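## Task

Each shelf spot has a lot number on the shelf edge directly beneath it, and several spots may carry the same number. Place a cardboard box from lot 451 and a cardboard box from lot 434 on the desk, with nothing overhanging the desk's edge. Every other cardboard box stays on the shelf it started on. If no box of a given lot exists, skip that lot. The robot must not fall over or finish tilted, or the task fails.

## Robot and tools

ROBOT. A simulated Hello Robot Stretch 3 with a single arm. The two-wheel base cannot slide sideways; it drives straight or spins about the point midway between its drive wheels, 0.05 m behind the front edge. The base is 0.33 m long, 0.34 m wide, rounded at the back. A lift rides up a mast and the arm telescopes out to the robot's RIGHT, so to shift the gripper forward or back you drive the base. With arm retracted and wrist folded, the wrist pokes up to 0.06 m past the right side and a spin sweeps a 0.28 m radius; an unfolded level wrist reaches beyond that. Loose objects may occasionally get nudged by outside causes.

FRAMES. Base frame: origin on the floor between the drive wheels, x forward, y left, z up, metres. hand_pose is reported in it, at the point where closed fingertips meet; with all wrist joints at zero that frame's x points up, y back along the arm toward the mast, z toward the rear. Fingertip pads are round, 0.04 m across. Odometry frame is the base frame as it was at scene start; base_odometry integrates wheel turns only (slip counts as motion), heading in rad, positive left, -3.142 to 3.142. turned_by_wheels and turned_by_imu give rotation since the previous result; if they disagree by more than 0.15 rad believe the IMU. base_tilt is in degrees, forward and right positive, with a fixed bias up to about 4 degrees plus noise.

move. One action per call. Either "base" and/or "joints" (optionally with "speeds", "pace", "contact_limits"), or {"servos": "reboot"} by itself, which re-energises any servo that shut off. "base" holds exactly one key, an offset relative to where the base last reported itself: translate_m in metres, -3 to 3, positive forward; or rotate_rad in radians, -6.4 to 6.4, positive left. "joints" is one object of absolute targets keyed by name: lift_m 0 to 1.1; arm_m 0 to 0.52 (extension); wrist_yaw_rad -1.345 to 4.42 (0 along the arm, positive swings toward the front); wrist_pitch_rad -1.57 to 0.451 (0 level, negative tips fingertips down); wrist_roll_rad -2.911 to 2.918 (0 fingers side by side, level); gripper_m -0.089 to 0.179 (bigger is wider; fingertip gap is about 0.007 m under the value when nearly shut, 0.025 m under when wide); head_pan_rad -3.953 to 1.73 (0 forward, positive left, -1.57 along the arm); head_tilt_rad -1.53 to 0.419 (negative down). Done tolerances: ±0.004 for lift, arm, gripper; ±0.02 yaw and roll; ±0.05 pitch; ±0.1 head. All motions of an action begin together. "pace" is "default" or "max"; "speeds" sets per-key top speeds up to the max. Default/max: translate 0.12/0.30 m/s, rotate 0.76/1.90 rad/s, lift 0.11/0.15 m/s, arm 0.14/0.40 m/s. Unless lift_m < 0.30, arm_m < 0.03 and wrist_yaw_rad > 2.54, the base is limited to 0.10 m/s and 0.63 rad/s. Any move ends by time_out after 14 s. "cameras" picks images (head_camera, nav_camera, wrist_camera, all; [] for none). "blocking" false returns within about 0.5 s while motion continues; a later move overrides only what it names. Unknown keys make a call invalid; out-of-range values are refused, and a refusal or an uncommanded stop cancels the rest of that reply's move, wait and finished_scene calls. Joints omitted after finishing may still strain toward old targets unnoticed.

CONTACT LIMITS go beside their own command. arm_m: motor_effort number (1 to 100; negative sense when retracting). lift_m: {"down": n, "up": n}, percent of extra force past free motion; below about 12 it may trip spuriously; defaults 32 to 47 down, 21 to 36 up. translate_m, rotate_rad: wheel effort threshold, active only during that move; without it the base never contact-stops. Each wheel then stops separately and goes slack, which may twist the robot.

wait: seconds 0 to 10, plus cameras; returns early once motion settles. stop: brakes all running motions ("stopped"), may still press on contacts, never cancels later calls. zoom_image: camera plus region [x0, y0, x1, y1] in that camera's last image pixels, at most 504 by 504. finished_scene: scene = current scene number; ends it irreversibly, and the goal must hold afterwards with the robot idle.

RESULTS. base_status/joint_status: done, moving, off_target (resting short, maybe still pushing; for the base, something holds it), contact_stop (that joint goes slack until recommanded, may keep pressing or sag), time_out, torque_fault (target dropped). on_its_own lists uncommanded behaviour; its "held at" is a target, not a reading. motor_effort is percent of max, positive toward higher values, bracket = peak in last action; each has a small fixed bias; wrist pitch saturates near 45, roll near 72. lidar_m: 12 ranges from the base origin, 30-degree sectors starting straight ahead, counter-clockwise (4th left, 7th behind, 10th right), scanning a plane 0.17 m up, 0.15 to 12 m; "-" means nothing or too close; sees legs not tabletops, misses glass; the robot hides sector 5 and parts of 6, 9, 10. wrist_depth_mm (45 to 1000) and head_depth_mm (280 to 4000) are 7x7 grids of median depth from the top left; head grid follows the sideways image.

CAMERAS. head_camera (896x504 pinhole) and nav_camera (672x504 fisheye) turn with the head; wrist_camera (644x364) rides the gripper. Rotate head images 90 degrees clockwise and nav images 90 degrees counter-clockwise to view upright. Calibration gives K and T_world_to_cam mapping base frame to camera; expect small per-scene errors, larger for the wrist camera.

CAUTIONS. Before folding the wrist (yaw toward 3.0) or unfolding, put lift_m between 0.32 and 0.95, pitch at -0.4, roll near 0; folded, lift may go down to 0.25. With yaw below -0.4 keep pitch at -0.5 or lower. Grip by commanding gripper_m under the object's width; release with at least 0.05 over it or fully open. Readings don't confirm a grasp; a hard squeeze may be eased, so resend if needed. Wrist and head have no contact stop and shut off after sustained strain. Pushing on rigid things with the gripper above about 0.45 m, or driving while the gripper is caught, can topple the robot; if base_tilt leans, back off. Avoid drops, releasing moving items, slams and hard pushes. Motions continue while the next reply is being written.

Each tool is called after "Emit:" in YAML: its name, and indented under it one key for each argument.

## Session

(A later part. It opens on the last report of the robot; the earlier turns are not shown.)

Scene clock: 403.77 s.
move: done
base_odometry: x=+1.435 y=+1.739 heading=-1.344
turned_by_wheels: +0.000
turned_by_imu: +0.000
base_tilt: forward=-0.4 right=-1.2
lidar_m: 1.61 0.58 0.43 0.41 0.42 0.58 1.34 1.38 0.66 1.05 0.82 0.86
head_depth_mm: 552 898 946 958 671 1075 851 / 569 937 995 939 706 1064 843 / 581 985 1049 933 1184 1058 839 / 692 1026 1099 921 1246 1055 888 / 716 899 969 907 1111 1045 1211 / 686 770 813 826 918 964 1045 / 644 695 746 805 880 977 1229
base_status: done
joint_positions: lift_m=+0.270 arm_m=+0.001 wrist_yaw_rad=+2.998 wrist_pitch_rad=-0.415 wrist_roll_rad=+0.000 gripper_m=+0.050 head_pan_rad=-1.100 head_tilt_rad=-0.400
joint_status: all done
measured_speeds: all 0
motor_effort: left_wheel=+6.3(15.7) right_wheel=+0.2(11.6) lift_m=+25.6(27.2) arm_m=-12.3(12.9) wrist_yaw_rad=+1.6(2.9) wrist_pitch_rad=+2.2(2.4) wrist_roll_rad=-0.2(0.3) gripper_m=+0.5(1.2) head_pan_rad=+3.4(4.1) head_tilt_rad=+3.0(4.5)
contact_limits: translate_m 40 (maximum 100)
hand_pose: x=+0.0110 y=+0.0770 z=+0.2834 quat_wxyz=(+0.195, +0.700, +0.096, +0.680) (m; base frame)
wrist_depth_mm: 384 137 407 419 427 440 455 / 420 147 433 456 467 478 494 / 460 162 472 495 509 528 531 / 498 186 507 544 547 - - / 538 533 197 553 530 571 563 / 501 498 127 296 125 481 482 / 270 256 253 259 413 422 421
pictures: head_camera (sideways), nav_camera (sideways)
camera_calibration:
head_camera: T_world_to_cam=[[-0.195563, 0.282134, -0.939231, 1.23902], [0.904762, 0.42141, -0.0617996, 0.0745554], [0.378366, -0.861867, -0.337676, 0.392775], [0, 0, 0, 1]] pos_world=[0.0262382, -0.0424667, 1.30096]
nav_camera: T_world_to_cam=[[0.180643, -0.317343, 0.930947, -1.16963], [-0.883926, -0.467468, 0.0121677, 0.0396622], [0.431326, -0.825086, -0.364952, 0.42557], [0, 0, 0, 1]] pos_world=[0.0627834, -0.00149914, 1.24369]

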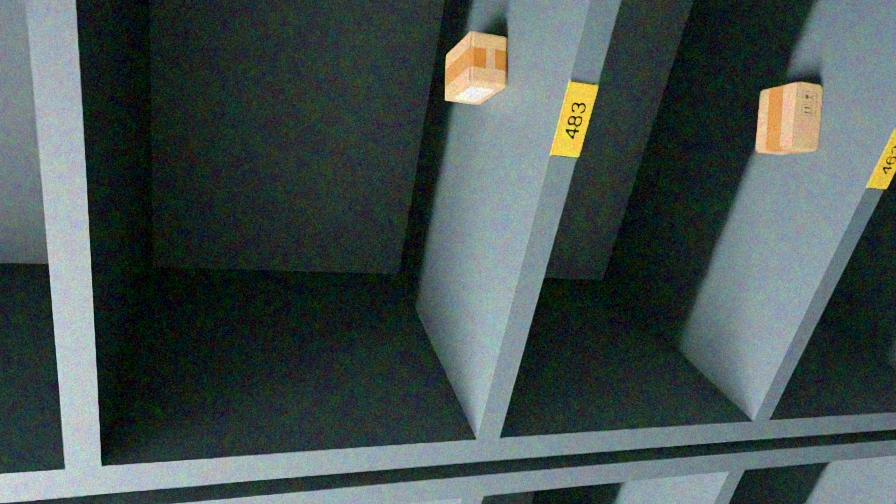

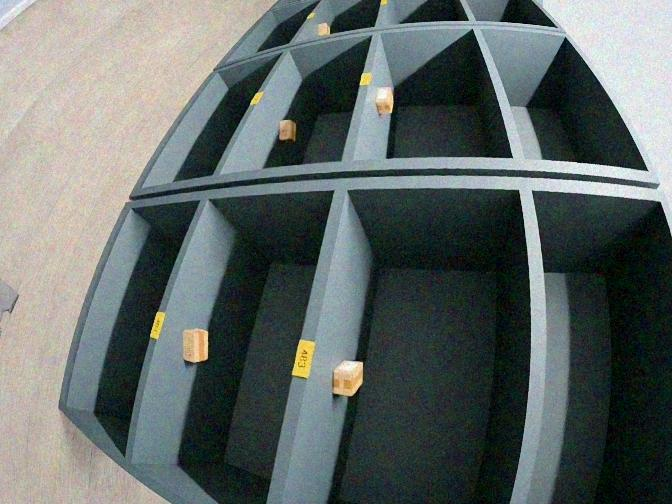

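Emit:
zoom_image:
  camera: "head_camera"
  region: [846, 120, 896, 200]

Emit:
move:
  base: {"translate_m": 0.9}
  pace: "max"
  contact_limits: {"translate_m": 40}
  cameras: ["nav_camera", "head_camera"]

Scaled by 6.300 from the camera's 896x504 image, which has a finer 1280x720 frame.

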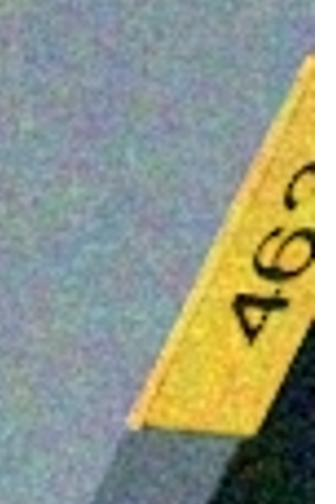

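Scene clock: 416.70 s.
move: done
base_odometry: x=+1.637 y=+0.862 heading=-1.344
turned_by_wheels: +0.000
turned_by_imu: +0.001
base_tilt: forward=-0.4 right=-1.2
lidar_m: 1.61 0.58 0.43 0.41 0.43 0.58 1.60 1.32 0.64 0.93 0.84 0.84
head_depth_mm: 553 893 948 957 670 1073 850 / 569 941 992 940 704 1066 841 / 581 987 1042 935 1178 1018 837 / 694 1035 1103 920 1236 1050 888 / 718 968 1042 908 1183 1047 1213 / 734 826 874 864 991 1003 1119 / 665 718 765 817 885 966 1088
base_status: done
joint_positions: lift_m=+0.270 arm_m=+0.001 wrist_yaw_rad=+2.998 wrist_pitch_rad=-0.415 wrist_roll_rad=+0.000 gripper_m=+0.050 head_pan_rad=-1.100 head_tilt_rad=-0.400
joint_status: not commanded
measured_speeds: all 0
motor_effort: left_wheel=+5.1(14.2) right_wheel=+2.0(14.6) lift_m=+23.3(25.5) arm_m=-11.3(12.6) wrist_yaw_rad=+1.9(3.2) wrist_pitch_rad=+2.2(2.4) wrist_roll_rad=+0.0(0.3) gripper_m=+0.8(1.1) head_pan_rad=+3.4(4.1) head_tilt_rad=+2.6(3.6)
contact_limits: translate_m 40 (maximum 100)
hand_pose: x=+0.0110 y=+0.0770 z=+0.2834 quat_wxyz=(+0.195, +0.700, +0.096, +0.680) (m; base frame)
wrist_depth_mm: 390 137 408 421 427 443 459 / 424 147 444 456 467 483 493 / 461 161 472 497 516 530 535 / 507 187 514 541 - - - / 534 540 196 557 532 569 558 / 502 499 127 297 125 481 480 / 271 256 253 258 414 421 416
pictures: head_camera (sideways), nav_camera (sideways)
camera_calibration:
head_camera: T_world_to_cam=[[-0.195563, 0.282134, -0.939231, 1.23902], [0.904762, 0.42141, -0.0617996, 0.0745554], [0.378366, -0.861867, -0.337676, 0.392775], [0, 0, 0, 1]] pos_world=[0.0262382, -0.0424667, 1.30096]
nav_camera: T_world_to_cam=[[0.180643, -0.317343, 0.930947, -1.16963], [-0.883926, -0.467468, 0.0121677, 0.0396622], [0.431326, -0.825086, -0.364952, 0.42557], [0, 0, 0, 1]] pos_world=[0.0627834, -0.00149914, 1.24369]

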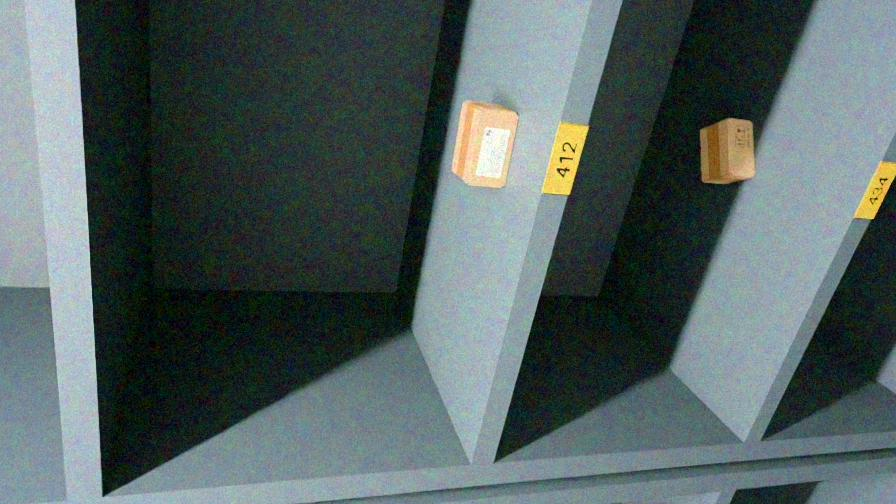

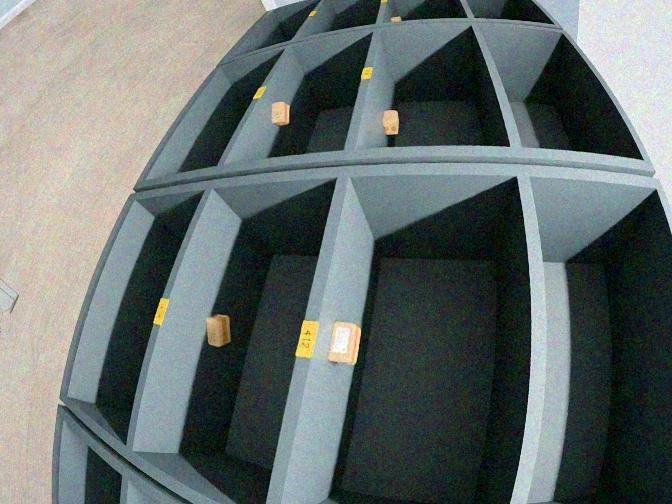

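Emit:
zoom_image:
  camera: "head_camera"
  region: [836, 150, 896, 230]

Emit:
zoom_image:
  camera: "head_camera"
  region: [690, 105, 770, 195]

Scaled by 6.300 from the camera's 896x504 image, which has a finer 1280x720 frame.

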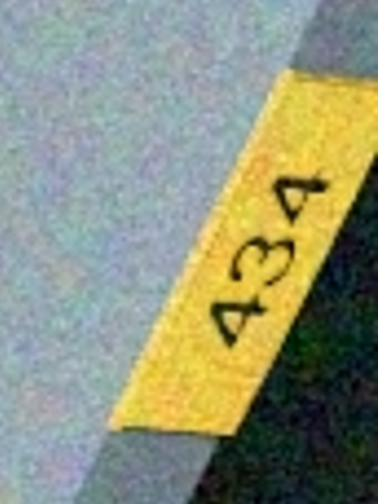

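Scaled by 5.600 from the camera's 896x504 image, which has a finer 1280x720 frame.

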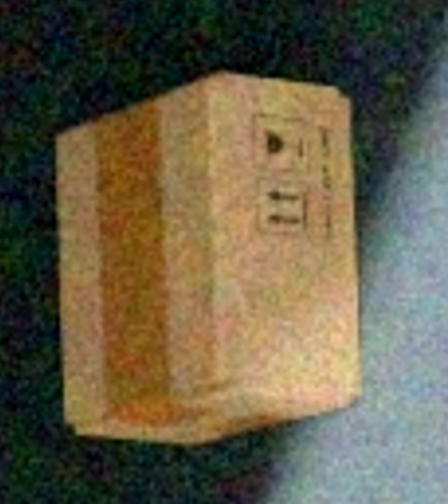

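Emit:
move:
  base: {"translate_m": 0.22}
  joints: {"lift_m": 0.65, "wrist_pitch_rad": -0.4}
  pace: "max"
  contact_limits: {"translate_m": 40}
  cameras: []

Emit:
move:
  joints: {"wrist_yaw_rad": 0.0, "gripper_m": 0.179, "head_pan_rad": -1.57, "head_tilt_rad": -0.5}
  cameras: ["wrist_camera", "head_camera"]

Scene clock: 443.87 s.
move: done
base_odometry: x=+1.687 y=+0.648 heading=-1.344
turned_by_wheels: +0.000
turned_by_imu: +0.000
base_tilt: forward=-0.4 right=-1.1
lidar_m: 1.61 0.58 0.43 0.41 0.43 0.58 1.61 1.49 0.75 1.05 0.71 1.44
head_depth_mm: 551 897 945 960 638 1075 849 / 565 941 994 947 707 1070 845 / 578 922 1010 931 1158 1062 844 / 619 733 795 816 909 993 889 / 575 618 667 730 776 851 918 / 607 653 698 775 1279 970 1276 / 1098 1232 1312 965 1401 1077 1307
base_status: done
joint_positions: lift_m=+0.650 arm_m=+0.001 wrist_yaw_rad=+2.998 wrist_pitch_rad=-0.415 wrist_roll_rad=+0.000 gripper_m=+0.050 head_pan_rad=-1.100 head_tilt_rad=-0.400
joint_status: all done
measured_speeds: all 0
motor_effort: left_wheel=+1.2(14.0) right_wheel=+6.1(10.8) lift_m=+28.0(33.4) arm_m=-10.8(11.7) wrist_yaw_rad=+2.1(2.8) wrist_pitch_rad=+2.3(4.3) wrist_roll_rad=-0.2(0.3) gripper_m=+0.1(0.9) head_pan_rad=+3.5(4.1) head_tilt_rad=+1.7(2.8)
contact_limits: translate_m 40 (maximum 100)
hand_pose: x=+0.0110 y=+0.0769 z=+0.6633 quat_wxyz=(+0.195, +0.700, +0.096, +0.680) (m; base frame)
wrist_depth_mm: 388 137 410 420 434 446 456 / 425 148 440 460 468 484 500 / 462 161 477 505 520 528 532 / 507 186 220 537 - - - / 544 200 197 - 148 - - / - - 126 - 124 - - / - 99 269 785 777 804 798
pictures: none
No camera images: "cameras" was empty.

Scene clock: 446.37 s.
move: done
base_odometry: x=+1.687 y=+0.648 heading=-1.344
turned_by_wheels: +0.000
turned_by_imu: +0.000
base_tilt: forward=-0.3 right=-1.3
lidar_m: 1.61 0.58 0.43 0.41 0.43 0.59 1.60 1.49 0.75 1.05 0.71 1.44
head_depth_mm: 827 931 1000 741 1159 971 1104 / 854 929 1001 732 1195 961 1179 / 857 932 997 722 1186 950 1177 / 856 926 1000 691 1179 949 1170 / 855 927 998 706 1178 941 1163 / 857 921 995 699 1166 938 1154 / 853 924 981 691 1113 933 1127
base_status: not commanded
joint_positions: lift_m=+0.650 arm_m=+0.001 wrist_yaw_rad=+0.003 wrist_pitch_rad=-0.415 wrist_roll_rad=+0.000 gripper_m=+0.179 head_pan_rad=-1.573 head_tilt_rad=-0.500
joint_status: all done
measured_speeds: all 0
motor_effort: left_wheel=+1.1(1.5) right_wheel=+6.3(6.5) lift_m=+23.0(28.4) arm_m=-10.7(11.4) wrist_yaw_rad=-3.0(6.2) wrist_pitch_rad=+2.3(2.4) wrist_roll_rad=+0.1(0.3) gripper_m=+1.2(83.2) head_pan_rad=+3.1(4.0) head_tilt_rad=-4.7(7.7)
contact_limits: translate_m 40 (maximum 100)
hand_pose: x=-0.0208 y=-0.3703 z=+0.6633 quat_wxyz=(+0.692, +0.147, -0.691, -0.145) (m; base frame)
wrist_depth_mm: 471 - - - - - - / 472 - - 571 - - - / 473 532 525 520 519 513 505 / 453 456 448 443 438 427 422 / 501 142 - - - - - / - 140 - - - - - / - 694 - - - - 105
pictures: head_camera (sideways), wrist_camera
camera_calibration:
head_camera: T_world_to_cam=[[-0.0452357, 0.432371, -0.90056, 1.18761], [0.997414, -0.0308439, -0.0649093, 0.0780658], [-0.0558416, -0.901168, -0.429858, 0.515361], [0, 0, 0, 1]] pos_world=[0.00463705, -0.0466544, 1.29612]
wrist_camera: T_world_to_cam=[[-0.998878, -0.0400181, -0.0253221, -0.0122047], [-0.00249984, 0.578522, -0.815663, 0.787772], [0.0472907, -0.814684, -0.577973, 0.248829], [0, 0, 0, 1]] pos_world=[-0.021989, -0.253514, 0.786064]

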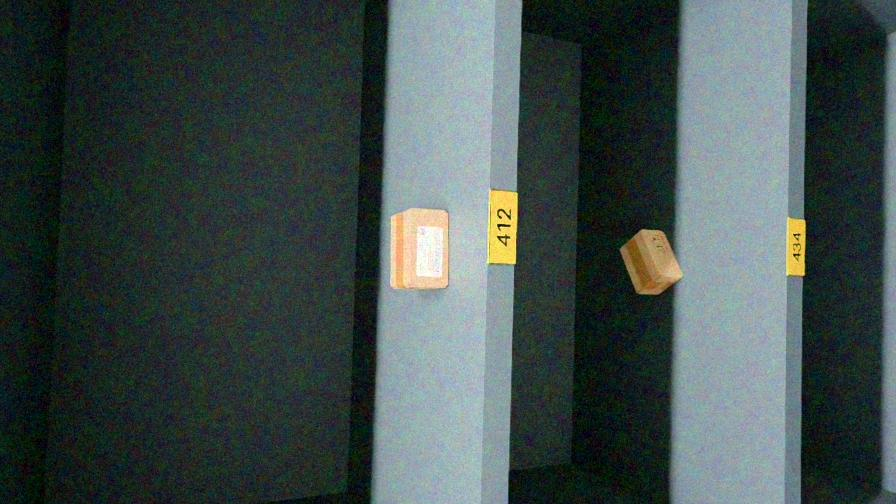

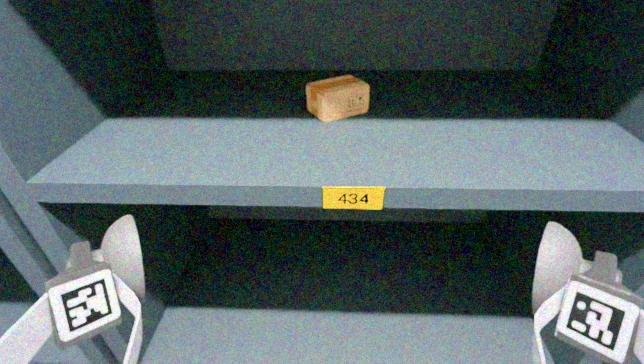

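Emit:
move:
  base: {"translate_m": -0.104}
  joints: {"lift_m": 0.56, "wrist_yaw_rad": 0.42, "wrist_pitch_rad": -0.25}
  cameras: []

Emit:
move:
  joints: {"arm_m": 0.3}
  contact_limits: {"arm_m": 30}
  pace: "max"
  cameras: ["wrist_camera"]

Scene clock: 474.17 s.
move: done
base_odometry: x=+1.663 y=+0.749 heading=-1.344
turned_by_wheels: +0.000
turned_by_imu: +0.000
base_tilt: forward=-0.4 right=-1.2
lidar_m: 1.61 0.58 0.43 0.41 0.43 0.58 1.61 1.42 0.70 1.04 0.76 1.48
head_depth_mm: 832 921 974 739 945 906 914 / 856 929 997 732 1181 965 1151 / 862 929 1000 724 1189 956 1176 / 860 929 996 717 1182 950 1169 / 858 924 995 692 1173 943 1166 / 855 927 993 698 1173 939 1160 / 855 925 982 692 1172 934 1155
base_status: done
joint_positions: lift_m=+0.560 arm_m=+0.001 wrist_yaw_rad=+0.417 wrist_pitch_rad=-0.271 wrist_roll_rad=+0.000 gripper_m=+0.179 head_pan_rad=-1.570 head_tilt_rad=-0.500
joint_status: all done
measured_speeds: all 0
motor_effort: left_wheel=-1.9(10.4) right_wheel=-11.7(12.6) lift_m=+23.8(25.5) arm_m=-10.2(10.9) wrist_yaw_rad=+2.4(5.6) wrist_pitch_rad=+3.4(5.1) wrist_roll_rad=+0.3(0.3) gripper_m=+0.6(1.1) head_pan_rad=+3.7(3.9) head_tilt_rad=-4.3(5.1)
hand_pose: x=+0.0759 y=-0.3654 z=+0.6069 quat_wxyz=(+0.706, +0.239, -0.665, +0.051) (m; base frame)
wrist_depth_mm: - 501 - - - - - / 857 521 - - - - - / - 579 509 511 505 494 494 / - - - 447 406 383 380 / - 657 - - - 353 326 / 123 139 797 - - - - / 782 799 772 - - - 105
pictures: none
No camera images: "cameras" was empty.

Scene clock: 476.17 s.
move: done
base_odometry: x=+1.663 y=+0.749 heading=-1.344
turned_by_wheels: +0.000
turned_by_imu: +0.000
base_tilt: forward=-0.3 right=-1.3
lidar_m: 1.61 0.59 0.43 0.41 0.43 0.59 1.60 1.42 0.69 1.05 0.76 1.48
head_depth_mm: 833 920 978 737 942 903 908 / 855 929 997 731 1181 959 1102 / 859 928 999 721 1187 949 579 / 856 927 999 715 1179 920 607 / 857 925 997 692 1171 943 1162 / 856 925 994 697 1176 941 1159 / 854 923 981 692 1170 931 1150
base_status: not commanded
joint_positions: lift_m=+0.560 arm_m=+0.300 wrist_yaw_rad=+0.417 wrist_pitch_rad=-0.270 wrist_roll_rad=+0.000 gripper_m=+0.179 head_pan_rad=-1.570 head_tilt_rad=-0.500
joint_status: all done
measured_speeds: all 0
motor_effort: left_wheel=-1.8(2.1) right_wheel=-11.5(12.1) lift_m=+27.9(28.3) arm_m=+10.5(15.2) wrist_yaw_rad=+2.1(3.5) wrist_pitch_rad=+3.2(3.5) wrist_roll_rad=-0.2(0.3) gripper_m=+0.6(1.1) head_pan_rad=+3.0(3.8) head_tilt_rad=-4.0(4.9)
contact_limits: arm_m 30 (drawing in: default 31, maximum 55; extending or still: default 40, maximum 69)
hand_pose: x=+0.0760 y=-0.6649 z=+0.6071 quat_wxyz=(+0.706, +0.239, -0.665, +0.052) (m; base frame)
wrist_depth_mm: 390 471 - - - - - / 398 476 - - - - - / 413 477 505 502 500 - - / 392 392 388 366 289 381 377 / 303 287 299 299 293 296 308 / - 228 246 243 243 244 241 / 202 201 207 207 205 198 105
pictures: wrist_camera
camera_calibration:
wrist_camera: T_world_to_cam=[[-0.896969, -0.441653, -0.0197392, -0.20683], [-0.184994, 0.415514, -0.890576, 0.863567], [0.401527, -0.795167, -0.454406, -0.11719], [0, 0, 0, 1]] pos_world=[0.0212895, -0.543356, 0.711737]

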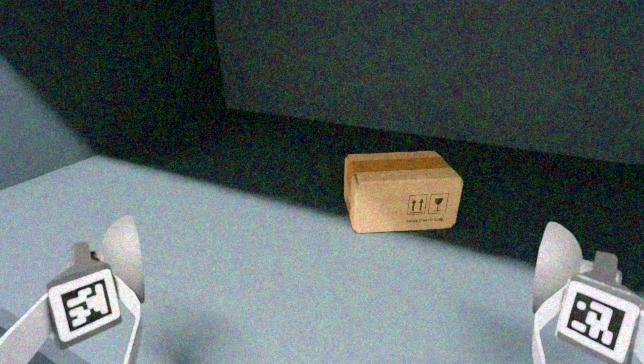

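Emit:
move:
  joints: {"lift_m": 0.523}
  cameras: []

Emit:
move:
  joints: {"arm_m": 0.45}
  contact_limits: {"arm_m": 30}
  cameras: ["wrist_camera"]

Scene clock: 490.13 s.
move: done
base_odometry: x=+1.663 y=+0.749 heading=-1.344
turned_by_wheels: +0.000
turned_by_imu: +0.000
base_tilt: forward=-0.3 right=-1.2
lidar_m: 1.61 0.59 0.43 0.41 0.43 0.59 1.60 1.42 0.69 1.05 0.77 1.49
head_depth_mm: 833 918 973 740 940 901 907 / 854 929 998 732 1181 957 1153 / 860 929 992 720 1186 954 586 / 857 927 997 716 1177 947 616 / 857 925 995 693 1176 946 1134 / 856 927 987 696 1174 940 1158 / 853 923 984 692 1172 933 1152
base_status: not commanded
joint_positions: lift_m=+0.523 arm_m=+0.300 wrist_yaw_rad=+0.417 wrist_pitch_rad=-0.270 wrist_roll_rad=+0.000 gripper_m=+0.179 head_pan_rad=-1.570 head_tilt_rad=-0.500
joint_status: all done
measured_speeds: all 0
motor_effort: left_wheel=-1.8(2.1) right_wheel=-11.7(12.1) lift_m=+24.0(28.2) arm_m=-12.7(13.3) wrist_yaw_rad=+2.1(3.1) wrist_pitch_rad=+3.4(3.4) wrist_roll_rad=+0.0(0.3) gripper_m=+0.2(1.2) head_pan_rad=+2.8(3.4) head_tilt_rad=-3.0(3.7)
contact_limits: arm_m 30 (drawing in: default 31, maximum 55; extending or still: default 40, maximum 69)
hand_pose: x=+0.0760 y=-0.6649 z=+0.5701 quat_wxyz=(+0.706, +0.238, -0.665, +0.052) (m; base frame)
wrist_depth_mm: 390 470 - - - - - / 397 472 - - - - - / 399 439 437 430 274 390 389 / 310 309 309 306 275 300 300 / 240 228 237 236 235 233 243 / 123 144 194 192 192 191 190 / 118 165 164 168 163 162 107
pictures: none
No camera images: "cameras" was empty.

Scene clock: 492.50 s.
move: done
base_odometry: x=+1.663 y=+0.749 heading=-1.344
turned_by_wheels: +0.000
turned_by_imu: +0.000
base_tilt: forward=-0.3 right=-1.1
lidar_m: 1.61 0.58 0.43 0.41 0.43 0.58 1.60 1.42 0.69 1.05 0.76 1.48
head_depth_mm: 835 923 972 740 944 904 908 / 858 928 1003 730 1175 961 1151 / 860 932 996 724 1180 747 617 / 857 928 997 715 1179 754 1167 / 854 926 999 692 1170 888 1166 / 855 924 990 696 1175 935 1159 / 857 925 985 692 1170 930 1154
base_status: not commanded
joint_positions: lift_m=+0.523 arm_m=+0.450 wrist_yaw_rad=+0.417 wrist_pitch_rad=-0.270 wrist_roll_rad=+0.000 gripper_m=+0.179 head_pan_rad=-1.570 head_tilt_rad=-0.500
joint_status: all done
measured_speeds: all 0
motor_effort: left_wheel=-1.6(2.5) right_wheel=-11.2(12.4) lift_m=+31.0(31.4) arm_m=+12.7(14.7) wrist_yaw_rad=+1.6(3.9) wrist_pitch_rad=+3.2(3.4) wrist_roll_rad=+0.0(0.3) gripper_m=+0.7(1.1) head_pan_rad=+2.6(3.5) head_tilt_rad=-2.7(3.5)
contact_limits: arm_m 30 (drawing in: default 31, maximum 55; extending or still: default 40, maximum 69)
hand_pose: x=+0.0760 y=-0.8149 z=+0.5701 quat_wxyz=(+0.706, +0.238, -0.665, +0.052) (m; base frame)
wrist_depth_mm: 390 451 - - - - - / 397 471 - - - - - / 400 438 399 395 - - - / 312 307 307 305 301 299 282 / 239 226 159 151 165 232 242 / 123 144 151 151 159 190 189 / 154 163 160 161 162 161 107
pictures: wrist_camera
camera_calibration:
wrist_camera: T_world_to_cam=[[-0.896969, -0.441653, -0.0197392, -0.273808], [-0.184994, 0.415514, -0.890576, 0.892942], [0.401527, -0.795167, -0.454406, -0.253278], [0, 0, 0, 1]] pos_world=[0.0212895, -0.693356, 0.674737]

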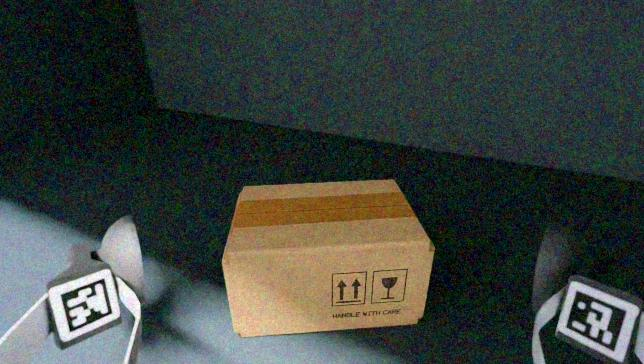

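Emit:
move:
  joints: {"arm_m": 0.465}
  contact_limits: {"arm_m": 30}
  cameras: []

Emit:
move:
  joints: {"gripper_m": 0.045}
  cameras: ["wrist_camera"]

Emit:
move:
  joints: {"lift_m": 0.60}
  cameras: ["wrist_camera"]

Scene clock: 500.47 s.
move: done
base_odometry: x=+1.663 y=+0.749 heading=-1.344
turned_by_wheels: +0.000
turned_by_imu: +0.000
base_tilt: forward=-0.3 right=-1.2
lidar_m: 1.61 0.58 0.43 0.41 0.43 0.58 1.61 1.42 0.69 1.05 0.77 1.48
head_depth_mm: 835 919 977 737 938 904 910 / 856 926 999 730 1178 962 1149 / 861 926 995 723 1193 755 600 / 860 929 999 714 1183 765 1161 / 856 927 995 694 1174 914 1163 / 857 925 995 697 1172 938 1160 / 855 926 982 690 1171 931 1149
base_status: not commanded
joint_positions: lift_m=+0.523 arm_m=+0.465 wrist_yaw_rad=+0.417 wrist_pitch_rad=-0.270 wrist_roll_rad=+0.000 gripper_m=+0.179 head_pan_rad=-1.570 head_tilt_rad=-0.500
joint_status: all done
measured_speeds: all 0
motor_effort: left_wheel=-1.6(2.1) right_wheel=-11.0(12.1) lift_m=+29.5(30.0) arm_m=+13.5(14.4) wrist_yaw_rad=+1.3(2.8) wrist_pitch_rad=+3.3(3.4) wrist_roll_rad=-0.2(0.3) gripper_m=+0.7(1.0) head_pan_rad=+2.3(3.4) head_tilt_rad=-1.4(2.4)
contact_limits: arm_m 30 (drawing in: default 31, maximum 55; extending or still: default 40, maximum 69)
hand_pose: x=+0.0760 y=-0.8299 z=+0.5701 quat_wxyz=(+0.706, +0.238, -0.665, +0.052) (m; base frame)
wrist_depth_mm: 390 445 - - - - - / 395 463 - - - - - / 400 435 398 392 - - - / 310 308 305 304 301 298 282 / 238 227 152 151 214 234 243 / 123 144 133 135 142 190 190 / 154 163 143 147 152 161 107
pictures: none
No camera images: "cameras" was empty.

Scene clock: 502.33 s.
move: done
base_odometry: x=+1.663 y=+0.749 heading=-1.344
turned_by_wheels: +0.000
turned_by_imu: +0.000
base_tilt: forward=-0.2 right=-1.3
lidar_m: 1.61 0.58 0.43 0.41 0.43 0.58 1.60 1.42 0.69 1.04 0.77 1.48
head_depth_mm: 832 919 976 740 945 901 912 / 861 930 999 731 1177 959 1147 / 857 924 994 724 1188 758 601 / 856 926 1002 715 1186 765 1168 / 857 929 994 693 1170 915 1164 / 852 924 992 697 1177 940 1157 / 853 922 983 691 1175 936 1156
base_status: not commanded
joint_positions: lift_m=+0.523 arm_m=+0.465 wrist_yaw_rad=+0.419 wrist_pitch_rad=-0.270 wrist_roll_rad=+0.000 gripper_m=+0.046 head_pan_rad=-1.570 head_tilt_rad=-0.500
joint_status: all done
measured_speeds: all 0
motor_effort: left_wheel=-1.6(2.0) right_wheel=-11.9(12.0) lift_m=+28.5(29.5) arm_m=+11.2(13.0) wrist_yaw_rad=-0.6(3.4) wrist_pitch_rad=+3.2(3.4) wrist_roll_rad=+0.0(0.3) gripper_m=-17.4(88.9) head_pan_rad=+2.0(3.3) head_tilt_rad=-1.0(2.1)
contact_limits: arm_m 30 (drawing in: default 31, maximum 55; extending or still: default 40, maximum 69)
hand_pose: x=+0.0765 y=-0.8297 z=+0.5702 quat_wxyz=(+0.705, +0.239, -0.665, +0.053) (m; base frame)
wrist_depth_mm: 390 444 - - - - - / 394 469 - - - - - / 395 440 400 395 - - - / 312 307 307 305 304 299 282 / 239 238 151 151 150 234 233 / 195 194 133 135 138 185 191 / 169 154 146 149 153 152 166
pictures: wrist_camera
camera_calibration:
wrist_camera: T_world_to_cam=[[-0.896071, -0.443474, -0.0197004, -0.281546], [-0.185646, 0.414684, -0.890827, 0.898765], [0.403228, -0.794587, -0.453915, -0.265162], [0, 0, 0, 1]] pos_world=[0.0214872, -0.708256, 0.674737]

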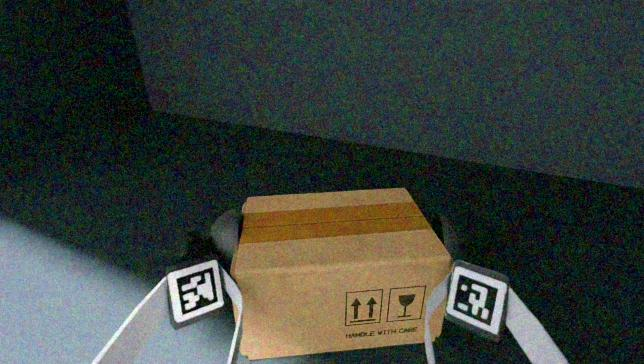

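Scene clock: 503.87 s.
move: done
base_odometry: x=+1.663 y=+0.749 heading=-1.344
turned_by_wheels: +0.000
turned_by_imu: +0.000
base_tilt: forward=-0.4 right=-1.1
lidar_m: 1.61 0.59 0.43 0.41 0.43 0.58 1.60 1.42 0.69 1.04 0.77 1.48
head_depth_mm: 835 921 978 739 940 900 909 / 859 930 999 730 1177 959 845 / 856 930 996 725 1183 672 843 / 857 928 995 714 1181 859 1169 / 854 923 993 692 1171 913 1164 / 856 924 992 697 1173 940 1157 / 854 922 984 690 1173 929 1154
base_status: not commanded
joint_positions: lift_m=+0.600 arm_m=+0.465 wrist_yaw_rad=+0.419 wrist_pitch_rad=-0.273 wrist_roll_rad=+0.000 gripper_m=+0.046 head_pan_rad=-1.570 head_tilt_rad=-0.500
joint_status: all done
measured_speeds: all 0
motor_effort: left_wheel=-1.4(2.1) right_wheel=-11.1(12.2) lift_m=+31.4(33.5) arm_m=+9.0(11.1) wrist_yaw_rad=-0.3(1.3) wrist_pitch_rad=+3.9(4.0) wrist_roll_rad=-0.1(0.3) gripper_m=-17.7(18.0) head_pan_rad=+2.7(3.2) head_tilt_rad=-0.9(2.0)
contact_limits: arm_m 30 (drawing in: default 31, maximum 55; extending or still: default 40, maximum 69)
hand_pose: x=+0.0763 y=-0.8294 z=+0.6463 quat_wxyz=(+0.706, +0.240, -0.665, +0.051) (m; base frame)
wrist_depth_mm: 391 446 - - - - - / 397 468 - - - - - / 411 479 - - - - - / 421 469 469 178 - - - / 368 366 153 152 151 331 - / 300 298 132 135 139 283 295 / 260 237 144 149 156 235 249
pictures: wrist_camera
camera_calibration:
wrist_camera: T_world_to_cam=[[-0.896126, -0.443352, -0.0199054, -0.279796], [-0.186915, 0.417722, -0.88914, 0.967919], [0.402518, -0.793062, -0.457201, -0.226829], [0, 0, 0, 1]] pos_world=[0.0214889, -0.70826, 0.75134]

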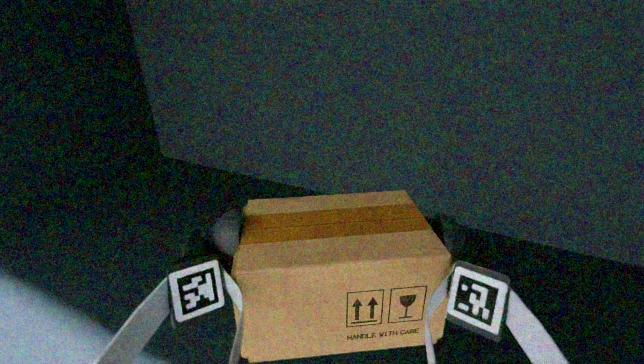

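Emit:
move:
  joints: {"arm_m": 0.0}
  cameras: []

Emit:
move:
  base: {"translate_m": -1.0}
  joints: {"lift_m": 0.8, "wrist_yaw_rad": 0.0}
  contact_limits: {"translate_m": 50}
  cameras: []

Emit:
move:
  base: {"translate_m": -0.8}
  contact_limits: {"translate_m": 50}
  cameras: ["nav_camera"]

Scene clock: 525.43 s.
move: done
base_odometry: x=+1.663 y=+0.749 heading=-1.344
turned_by_wheels: +0.000
turned_by_imu: +0.000
base_tilt: forward=-0.3 right=-1.3
lidar_m: 1.61 0.58 0.43 0.41 0.43 0.59 1.60 1.42 0.69 1.05 0.76 1.49
head_depth_mm: 829 917 979 739 941 902 906 / 854 932 1002 729 1177 960 1154 / 854 930 1000 721 1186 953 1171 / 857 926 999 713 1176 947 1169 / 855 925 996 695 1172 942 1162 / 860 924 995 695 1174 937 1153 / 855 925 982 689 1168 931 1148
base_status: not commanded
joint_positions: lift_m=+0.600 arm_m=+0.001 wrist_yaw_rad=+0.419 wrist_pitch_rad=-0.273 wrist_roll_rad=+0.000 gripper_m=+0.046 head_pan_rad=-1.570 head_tilt_rad=-0.500
joint_status: all done
measured_speeds: all 0
motor_effort: left_wheel=-1.9(2.3) right_wheel=-11.1(11.9) lift_m=+30.8(31.8) arm_m=-12.8(15.7) wrist_yaw_rad=+0.1(1.3) wrist_pitch_rad=+3.9(4.0) wrist_roll_rad=+0.0(0.4) gripper_m=-17.5(18.0) head_pan_rad=+1.8(2.6) head_tilt_rad=+0.5(1.8)
hand_pose: x=+0.0763 y=-0.3650 z=+0.6463 quat_wxyz=(+0.706, +0.240, -0.665, +0.051) (m; base frame)
wrist_depth_mm: - 496 - - - - - / - 524 - - - - - / - - - - - - - / - - 525 476 469 461 462 / - - 153 152 151 372 360 / - - 132 135 139 124 335 / 906 840 142 148 152 111 -
pictures: none
No camera images: "cameras" was empty.

Scene clock: 536.57 s.
move: done
base_odometry: x=+1.438 y=+1.724 heading=-1.344
turned_by_wheels: +0.000
turned_by_imu: +0.000
base_tilt: forward=-0.4 right=-1.3
lidar_m: 1.60 0.58 0.43 0.41 0.43 0.58 1.35 1.41 0.67 1.05 0.81 0.85
head_depth_mm: 757 840 821 723 793 811 1223 / 861 931 1003 729 1121 955 999 / 859 930 1004 722 1188 952 486 / 860 928 997 713 1178 948 338 / 855 932 995 707 1183 913 1137 / 859 926 999 697 1171 936 1161 / 856 924 980 688 1173 931 1151
base_status: done
joint_positions: lift_m=+0.800 arm_m=+0.001 wrist_yaw_rad=+0.003 wrist_pitch_rad=-0.274 wrist_roll_rad=+0.000 gripper_m=+0.046 head_pan_rad=-1.570 head_tilt_rad=-0.500
joint_status: all done
measured_speeds: all 0
motor_effort: left_wheel=-1.2(10.1) right_wheel=-10.7(14.2) lift_m=+25.3(35.2) arm_m=-9.3(13.3) wrist_yaw_rad=-3.3(7.7) wrist_pitch_rad=+4.0(4.1) wrist_roll_rad=-0.1(0.4) gripper_m=-17.4(18.1) head_pan_rad=+1.2(2.5) head_tilt_rad=+3.3(4.1)
contact_limits: translate_m 50 (maximum 100)
hand_pose: x=-0.0209 y=-0.3857 z=+0.8463 quat_wxyz=(+0.701, +0.098, -0.700, -0.096) (m; base frame)
wrist_depth_mm: - - - - - - - / - - - - - - - / - - - - - - - / - - - - 830 - - / 695 - 152 151 151 149 - / - - 132 135 139 - - / - - 140 148 152 110 -
pictures: none
No camera images: "cameras" was empty.

Scene clock: 545.70 s.
move: done
base_odometry: x=+1.258 y=+2.503 heading=-1.344
turned_by_wheels: +0.000
turned_by_imu: +0.000
base_tilt: forward=-0.4 right=-1.3
lidar_m: 1.60 0.58 0.42 0.41 0.42 0.58 0.56 0.58 0.80 2.16 0.75 1.46
head_depth_mm: 1593 1560 1526 1495 1474 1457 1288 / 2334 2282 2223 2161 1937 1622 1322 / 2781 2988 3225 2974 2096 1595 486 / 2779 3008 3258 2949 2087 1608 337 / 2793 2995 3277 2952 2056 1590 1233 / 2830 2979 3250 2932 2042 1583 1284 / 2806 2956 3158 2881 2030 1519 1292
base_status: done
joint_positions: lift_m=+0.800 arm_m=+0.001 wrist_yaw_rad=+0.003 wrist_pitch_rad=-0.274 wrist_roll_rad=+0.000 gripper_m=+0.046 head_pan_rad=-1.570 head_tilt_rad=-0.500
joint_status: not commanded
measured_speeds: all 0
motor_effort: left_wheel=-5.9(10.1) right_wheel=-4.7(14.0) lift_m=+25.0(25.3) arm_m=-6.8(9.9) wrist_yaw_rad=-2.7(4.5) wrist_pitch_rad=+4.0(4.1) wrist_roll_rad=+0.1(0.3) gripper_m=-17.4(18.2) head_pan_rad=+1.1(1.8) head_tilt_rad=+4.3(5.1)
contact_limits: translate_m 50 (maximum 100)
hand_pose: x=-0.0209 y=-0.3857 z=+0.8463 quat_wxyz=(+0.701, +0.098, -0.700, -0.096) (m; base frame)
wrist_depth_mm: - - - - - - - / - - - - - - - / - - - - - - - / - - - - - - - / - - 153 152 152 - - / - - 132 135 139 125 - / - - 143 149 156 125 -
pictures: nav_camera (sideways)
camera_calibration:
nav_camera: T_world_to_cam=[[0.0173985, -0.455979, 0.88982, -1.11495], [-0.999789, -0.017632, 0.0105134, 0.0426287], [0.0108954, -0.889816, -0.45619, 0.546915], [0, 0, 0, 1]] pos_world=[0.0560594, -0.0209902, 1.24116]

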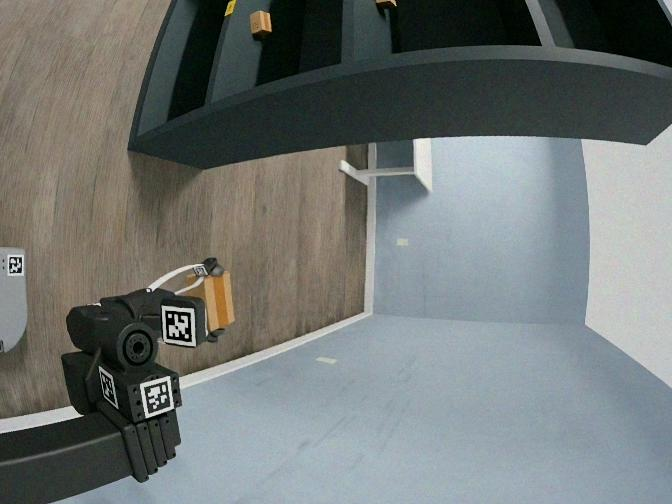

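Emit:
move:
  base: {"translate_m": 0.08}
  cameras: []

Emit:
move:
  base: {"rotate_rad": -1.585}
  cameras: ["nav_camera"]

Scene clock: 554.17 s.
move: done
base_odometry: x=+1.276 y=+2.425 heading=-1.344
turned_by_wheels: +0.000
turned_by_imu: +0.000
base_tilt: forward=-0.4 right=-1.2
lidar_m: 1.60 0.58 0.42 0.41 0.42 0.58 0.64 0.66 0.91 2.47 0.71 1.39
head_depth_mm: 1814 1789 1750 1710 1688 1563 1319 / 2653 2586 2518 2458 2064 1615 1319 / 2800 2987 3259 2975 2091 1608 486 / 2755 3026 3283 2966 2067 1596 337 / 2781 2977 3281 2941 2069 1589 1234 / 2743 2989 3192 2898 2029 1581 1296 / 2756 2969 3116 2544 1181 1215 1224
base_status: done
joint_positions: lift_m=+0.800 arm_m=+0.001 wrist_yaw_rad=+0.002 wrist_pitch_rad=-0.274 wrist_roll_rad=+0.000 gripper_m=+0.046 head_pan_rad=-1.570 head_tilt_rad=-0.500
joint_status: not commanded
measured_speeds: all 0
motor_effort: left_wheel=+6.8(8.4) right_wheel=+2.7(11.6) lift_m=+25.5(26.4) arm_m=-4.8(6.2) wrist_yaw_rad=-2.9(3.7) wrist_pitch_rad=+3.9(4.0) wrist_roll_rad=-0.2(0.3) gripper_m=-17.4(17.9) head_pan_rad=+0.3(1.1) head_tilt_rad=+4.4(5.0)
hand_pose: x=-0.0209 y=-0.3857 z=+0.8463 quat_wxyz=(+0.701, +0.098, -0.700, -0.096) (m; base frame)
wrist_depth_mm: - - - - - - - / - - - - - - - / - - - - - - - / - - - - - - - / - - 153 152 151 - - / - - 132 135 139 - - / - - 142 149 156 - -
pictures: none
No camera images: "cameras" was empty.

Scene clock: 557.80 s.
move: done
base_odometry: x=+1.276 y=+2.425 heading=-2.928
turned_by_wheels: -1.585
turned_by_imu: -1.560
base_tilt: forward=-0.2 right=-1.2
lidar_m: 2.45 0.71 1.39 1.61 0.58 0.43 0.41 0.42 0.58 0.64 0.66 0.91
head_depth_mm: 512 553 602 661 735 824 940 / 511 551 601 660 733 822 937 / 511 551 601 660 732 810 486 / 508 551 601 659 733 792 337 / 508 549 600 659 730 804 914 / 509 550 599 655 729 817 931 / 507 548 598 655 728 818 927
base_status: done
joint_positions: lift_m=+0.800 arm_m=+0.001 wrist_yaw_rad=+0.002 wrist_pitch_rad=-0.274 wrist_roll_rad=+0.000 gripper_m=+0.046 head_pan_rad=-1.570 head_tilt_rad=-0.500
joint_status: not commanded
measured_speeds: all 0
motor_effort: left_wheel=+8.1(12.0) right_wheel=-8.8(13.4) lift_m=+26.0(26.8) arm_m=-12.7(12.7) wrist_yaw_rad=-1.9(3.9) wrist_pitch_rad=+3.9(4.1) wrist_roll_rad=+0.0(0.3) gripper_m=-17.2(18.0) head_pan_rad=+0.3(0.8) head_tilt_rad=+3.9(4.9)
hand_pose: x=-0.0209 y=-0.3858 z=+0.8463 quat_wxyz=(+0.701, +0.098, -0.700, -0.096) (m; base frame)
wrist_depth_mm: 368 365 357 356 351 348 345 / 392 386 381 378 374 369 365 / 422 417 407 406 402 393 389 / 450 448 439 433 425 427 419 / 495 486 153 152 152 451 453 / 539 522 132 135 139 480 484 / 593 583 144 149 155 537 515
pictures: nav_camera (sideways)
camera_calibration:
nav_camera: T_world_to_cam=[[0.0173985, -0.455979, 0.88982, -1.11495], [-0.999789, -0.017632, 0.0105134, 0.0426287], [0.0108954, -0.889816, -0.45619, 0.546915], [0, 0, 0, 1]] pos_world=[0.0560594, -0.0209902, 1.24116]

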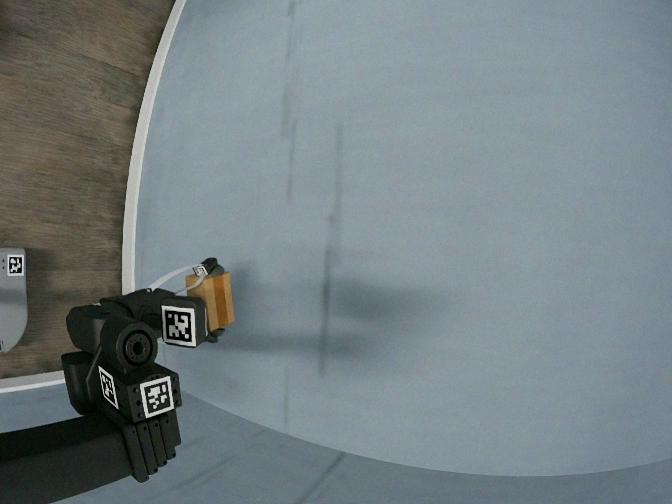

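Emit:
move:
  base: {"translate_m": 1.0}
  contact_limits: {"translate_m": 50}
  cameras: []

Emit:
move:
  base: {"translate_m": 0.85}
  contact_limits: {"translate_m": 50}
  cameras: []

Emit:
move:
  base: {"rotate_rad": 1.59}
  joints: {"head_pan_rad": -1.0, "head_tilt_rad": -0.5}
  cameras: ["head_camera","nav_camera"]

Scene clock: 579.90 s.
move: done
base_odometry: x=+0.299 y=+2.214 heading=-2.928
turned_by_wheels: +0.000
turned_by_imu: +0.000
base_tilt: forward=-0.4 right=-1.2
lidar_m: 2.34 2.04 2.76 0.38 0.40 0.54 1.40 0.91 0.66 0.64 0.66 0.90
head_depth_mm: 509 553 602 659 730 823 938 / 510 551 598 659 733 820 935 / 510 551 598 659 732 806 485 / 508 549 598 658 727 792 337 / 507 549 596 657 727 807 914 / 507 548 598 656 728 815 927 / 507 548 597 655 725 814 928
base_status: done
joint_positions: lift_m=+0.800 arm_m=+0.001 wrist_yaw_rad=+0.002 wrist_pitch_rad=-0.274 wrist_roll_rad=+0.000 gripper_m=+0.046 head_pan_rad=-1.570 head_tilt_rad=-0.500
joint_status: not commanded
measured_speeds: all 0
motor_effort: left_wheel=+8.2(13.4) right_wheel=+1.5(10.3) lift_m=+27.5(28.2) arm_m=-11.3(13.2) wrist_yaw_rad=-3.2(4.1) wrist_pitch_rad=+4.0(4.1) wrist_roll_rad=-0.1(0.3) gripper_m=-18.0(18.1) head_pan_rad=-0.8(1.4) head_tilt_rad=+3.3(4.3)
contact_limits: translate_m 50 (maximum 100)
hand_pose: x=-0.0209 y=-0.3857 z=+0.8463 quat_wxyz=(+0.701, +0.098, -0.700, -0.096) (m; base frame)
wrist_depth_mm: 366 362 356 354 351 348 344 / 393 385 384 377 372 370 363 / 420 414 410 404 400 393 387 / 453 449 438 431 421 422 420 / 491 477 153 152 151 451 453 / 536 510 133 135 139 478 487 / 583 575 143 148 155 530 535
pictures: none
No camera images: "cameras" was empty.

Scene clock: 589.53 s.
move: done
base_odometry: x=-0.532 y=+2.033 heading=-2.928
turned_by_wheels: +0.000
turned_by_imu: +0.001
base_tilt: forward=-0.2 right=-1.3
lidar_m: 1.50 1.31 1.63 3.05 1.11 0.87 2.24 0.90 0.66 0.64 0.66 0.90
head_depth_mm: 508 550 601 659 731 823 933 / 508 550 599 656 728 822 932 / 507 548 597 656 730 805 486 / 505 549 597 655 727 788 337 / 507 549 598 656 726 802 909 / 504 548 596 654 727 815 925 / 506 547 594 655 724 813 926
base_status: done
joint_positions: lift_m=+0.800 arm_m=+0.001 wrist_yaw_rad=+0.002 wrist_pitch_rad=-0.274 wrist_roll_rad=+0.000 gripper_m=+0.046 head_pan_rad=-1.570 head_tilt_rad=-0.500
joint_status: not commanded
measured_speeds: all 0
motor_effort: left_wheel=+4.5(12.0) right_wheel=+5.3(10.5) lift_m=+29.3(29.3) arm_m=-10.5(12.2) wrist_yaw_rad=-2.2(3.8) wrist_pitch_rad=+3.9(4.1) wrist_roll_rad=+0.0(0.4) gripper_m=-17.5(18.3) head_pan_rad=-1.6(2.0) head_tilt_rad=+2.0(3.8)
contact_limits: translate_m 50 (maximum 100)
hand_pose: x=-0.0209 y=-0.3857 z=+0.8463 quat_wxyz=(+0.701, +0.098, -0.700, -0.096) (m; base frame)
wrist_depth_mm: 364 360 356 351 348 347 339 / 386 389 383 376 371 365 363 / 416 415 405 403 395 392 386 / 451 446 438 430 423 420 415 / 493 480 153 152 151 446 450 / 540 511 132 135 139 478 492 / 590 582 143 149 154 529 527
pictures: none
No camera images: "cameras" was empty.

Scene clock: 593.17 s.
move: done
base_odometry: x=-0.532 y=+2.033 heading=-1.339
turned_by_wheels: +1.590
turned_by_imu: +1.564
base_tilt: forward=-0.3 right=-1.1
lidar_m: 2.98 1.10 0.87 2.24 0.90 0.66 0.64 0.66 0.91 1.50 1.30 1.78
head_depth_mm: 1248 1332 1421 1520 1649 1633 466 / 1318 1400 1501 1637 1765 1629 1318 / 1403 1492 1599 1736 1873 1609 1312 / 1478 1595 1730 1525 1984 1610 1302 / 1593 1715 1833 1321 1836 1581 1295 / 1699 1849 1960 1302 2056 1589 1298 / 1827 1996 2068 1384 1963 1570 1286
base_status: done
joint_positions: lift_m=+0.800 arm_m=+0.001 wrist_yaw_rad=+0.002 wrist_pitch_rad=-0.274 wrist_roll_rad=+0.000 gripper_m=+0.046 head_pan_rad=-1.000 head_tilt_rad=-0.500
joint_status: all done
measured_speeds: all 0
motor_effort: left_wheel=-8.8(13.1) right_wheel=+7.8(12.3) lift_m=+29.3(30.0) arm_m=-12.8(13.5) wrist_yaw_rad=-1.6(3.9) wrist_pitch_rad=+4.0(4.0) wrist_roll_rad=+0.2(0.3) gripper_m=-17.7(18.1) head_pan_rad=-3.2(4.8) head_tilt_rad=+2.4(5.8)
hand_pose: x=-0.0210 y=-0.3857 z=+0.8463 quat_wxyz=(+0.701, +0.097, -0.700, -0.096) (m; base frame)
wrist_depth_mm: - - - - - - - / - - - - - - - / - - - - - - - / - - - - - - - / - - 153 152 152 - - / - - 132 135 139 - - / - - 142 148 156 - -
pictures: head_camera (sideways), nav_camera (sideways)
camera_calibration:
head_camera: T_world_to_cam=[[-0.272627, 0.338601, -0.900569, 1.189], [0.854528, 0.51533, -0.0649326, 0.0788827], [0.442104, -0.787264, -0.429837, 0.512321], [0, 0, 0, 1]] pos_world=[0.0302478, -0.0399166, 1.29612]
nav_camera: T_world_to_cam=[[0.260838, -0.374418, 0.889817, -1.11647], [-0.831995, -0.554683, 0.0104882, 0.0416151], [0.48964, -0.743059, -0.456197, 0.543922], [0, 0, 0, 1]] pos_world=[0.0595166, 0.0092217, 1.24116]

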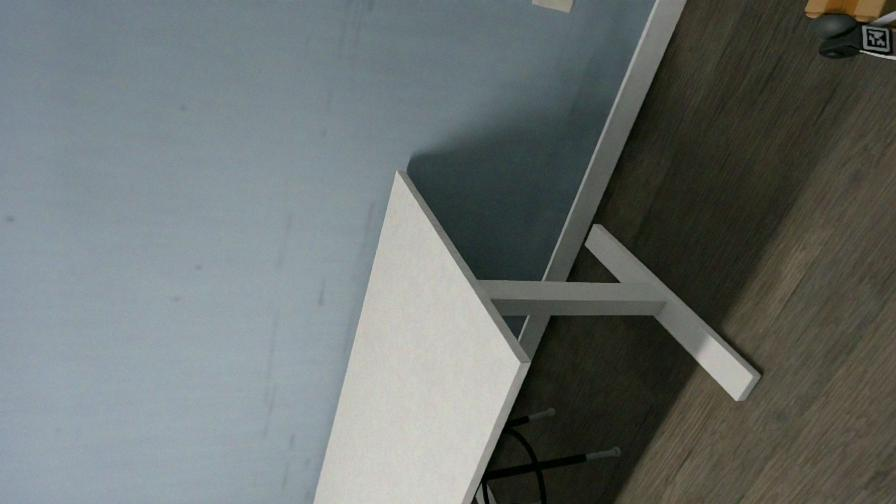

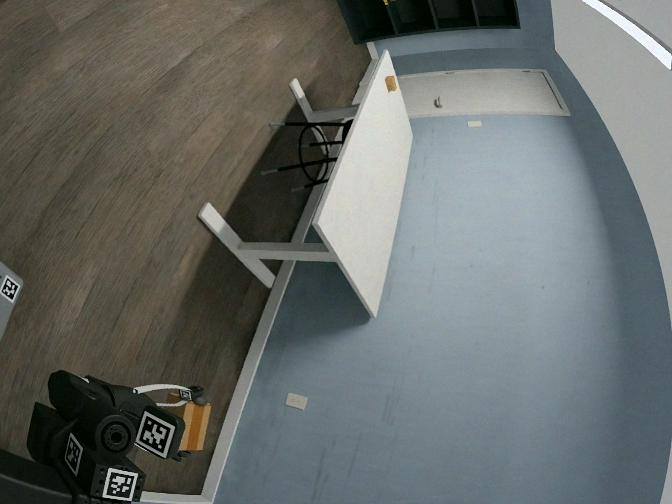

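Emit:
move:
  base: {"translate_m": 0.84}
  joints: {"head_pan_rad": -1.57}
  contact_limits: {"translate_m": 50}
  cameras: ["head_camera"]

Scene clock: 609.60 s.
move: done
base_odometry: x=-0.339 y=+1.216 heading=-1.339
turned_by_wheels: +0.000
turned_by_imu: -0.001
base_tilt: forward=-0.5 right=-1.3
lidar_m: 2.80 1.10 0.80 0.78 0.81 1.52 1.47 1.53 1.56 1.05 1.09 1.59
head_depth_mm: 1247 1350 1475 1623 1789 1619 1328 / 1244 1351 1475 1613 1788 1614 1326 / 1248 1349 1473 1536 943 1613 485 / 1245 1352 1474 1334 978 1557 337 / 1243 1348 1466 1315 968 1587 1228 / 1249 1351 1482 1311 961 1588 1289 / 1249 1344 1461 1287 952 1532 1288
base_status: done
joint_positions: lift_m=+0.800 arm_m=+0.001 wrist_yaw_rad=+0.002 wrist_pitch_rad=-0.274 wrist_roll_rad=+0.000 gripper_m=+0.046 head_pan_rad=-1.570 head_tilt_rad=-0.500
joint_status: all done
measured_speeds: all 0
motor_effort: left_wheel=+3.3(9.4) right_wheel=+6.8(14.1) lift_m=+30.9(31.3) arm_m=-11.0(13.2) wrist_yaw_rad=-3.4(4.0) wrist_pitch_rad=+3.8(4.1) wrist_roll_rad=+0.0(0.3) gripper_m=-17.1(18.2) head_pan_rad=+4.0(4.1) head_tilt_rad=+1.7(3.3)
contact_limits: translate_m 50 (maximum 100)
hand_pose: x=-0.0210 y=-0.3857 z=+0.8463 quat_wxyz=(+0.701, +0.097, -0.700, -0.096) (m; base frame)
wrist_depth_mm: - - - - - - - / - - - - - - - / - - - - - - - / - - - 178 - - - / - - 153 152 151 - - / - - 132 135 139 - - / - - 143 148 155 - -
pictures: head_camera (sideways)
camera_calibration:
head_camera: T_world_to_cam=[[-0.0466225, 0.4322, -0.900572, 1.18763], [0.997505, -0.0277038, -0.0649363, 0.0780437], [-0.0530148, -0.901352, -0.42983, 0.515315], [0, 0, 0, 1]] pos_world=[0.00484088, -0.0466531, 1.29612]

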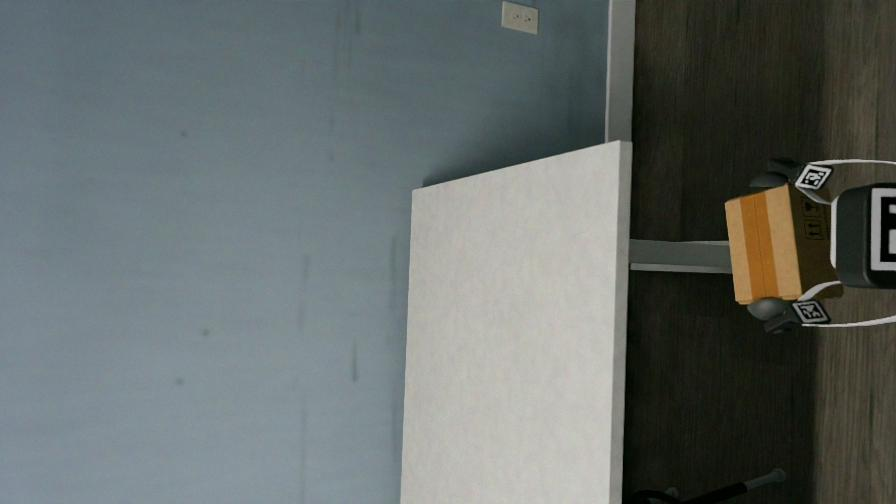

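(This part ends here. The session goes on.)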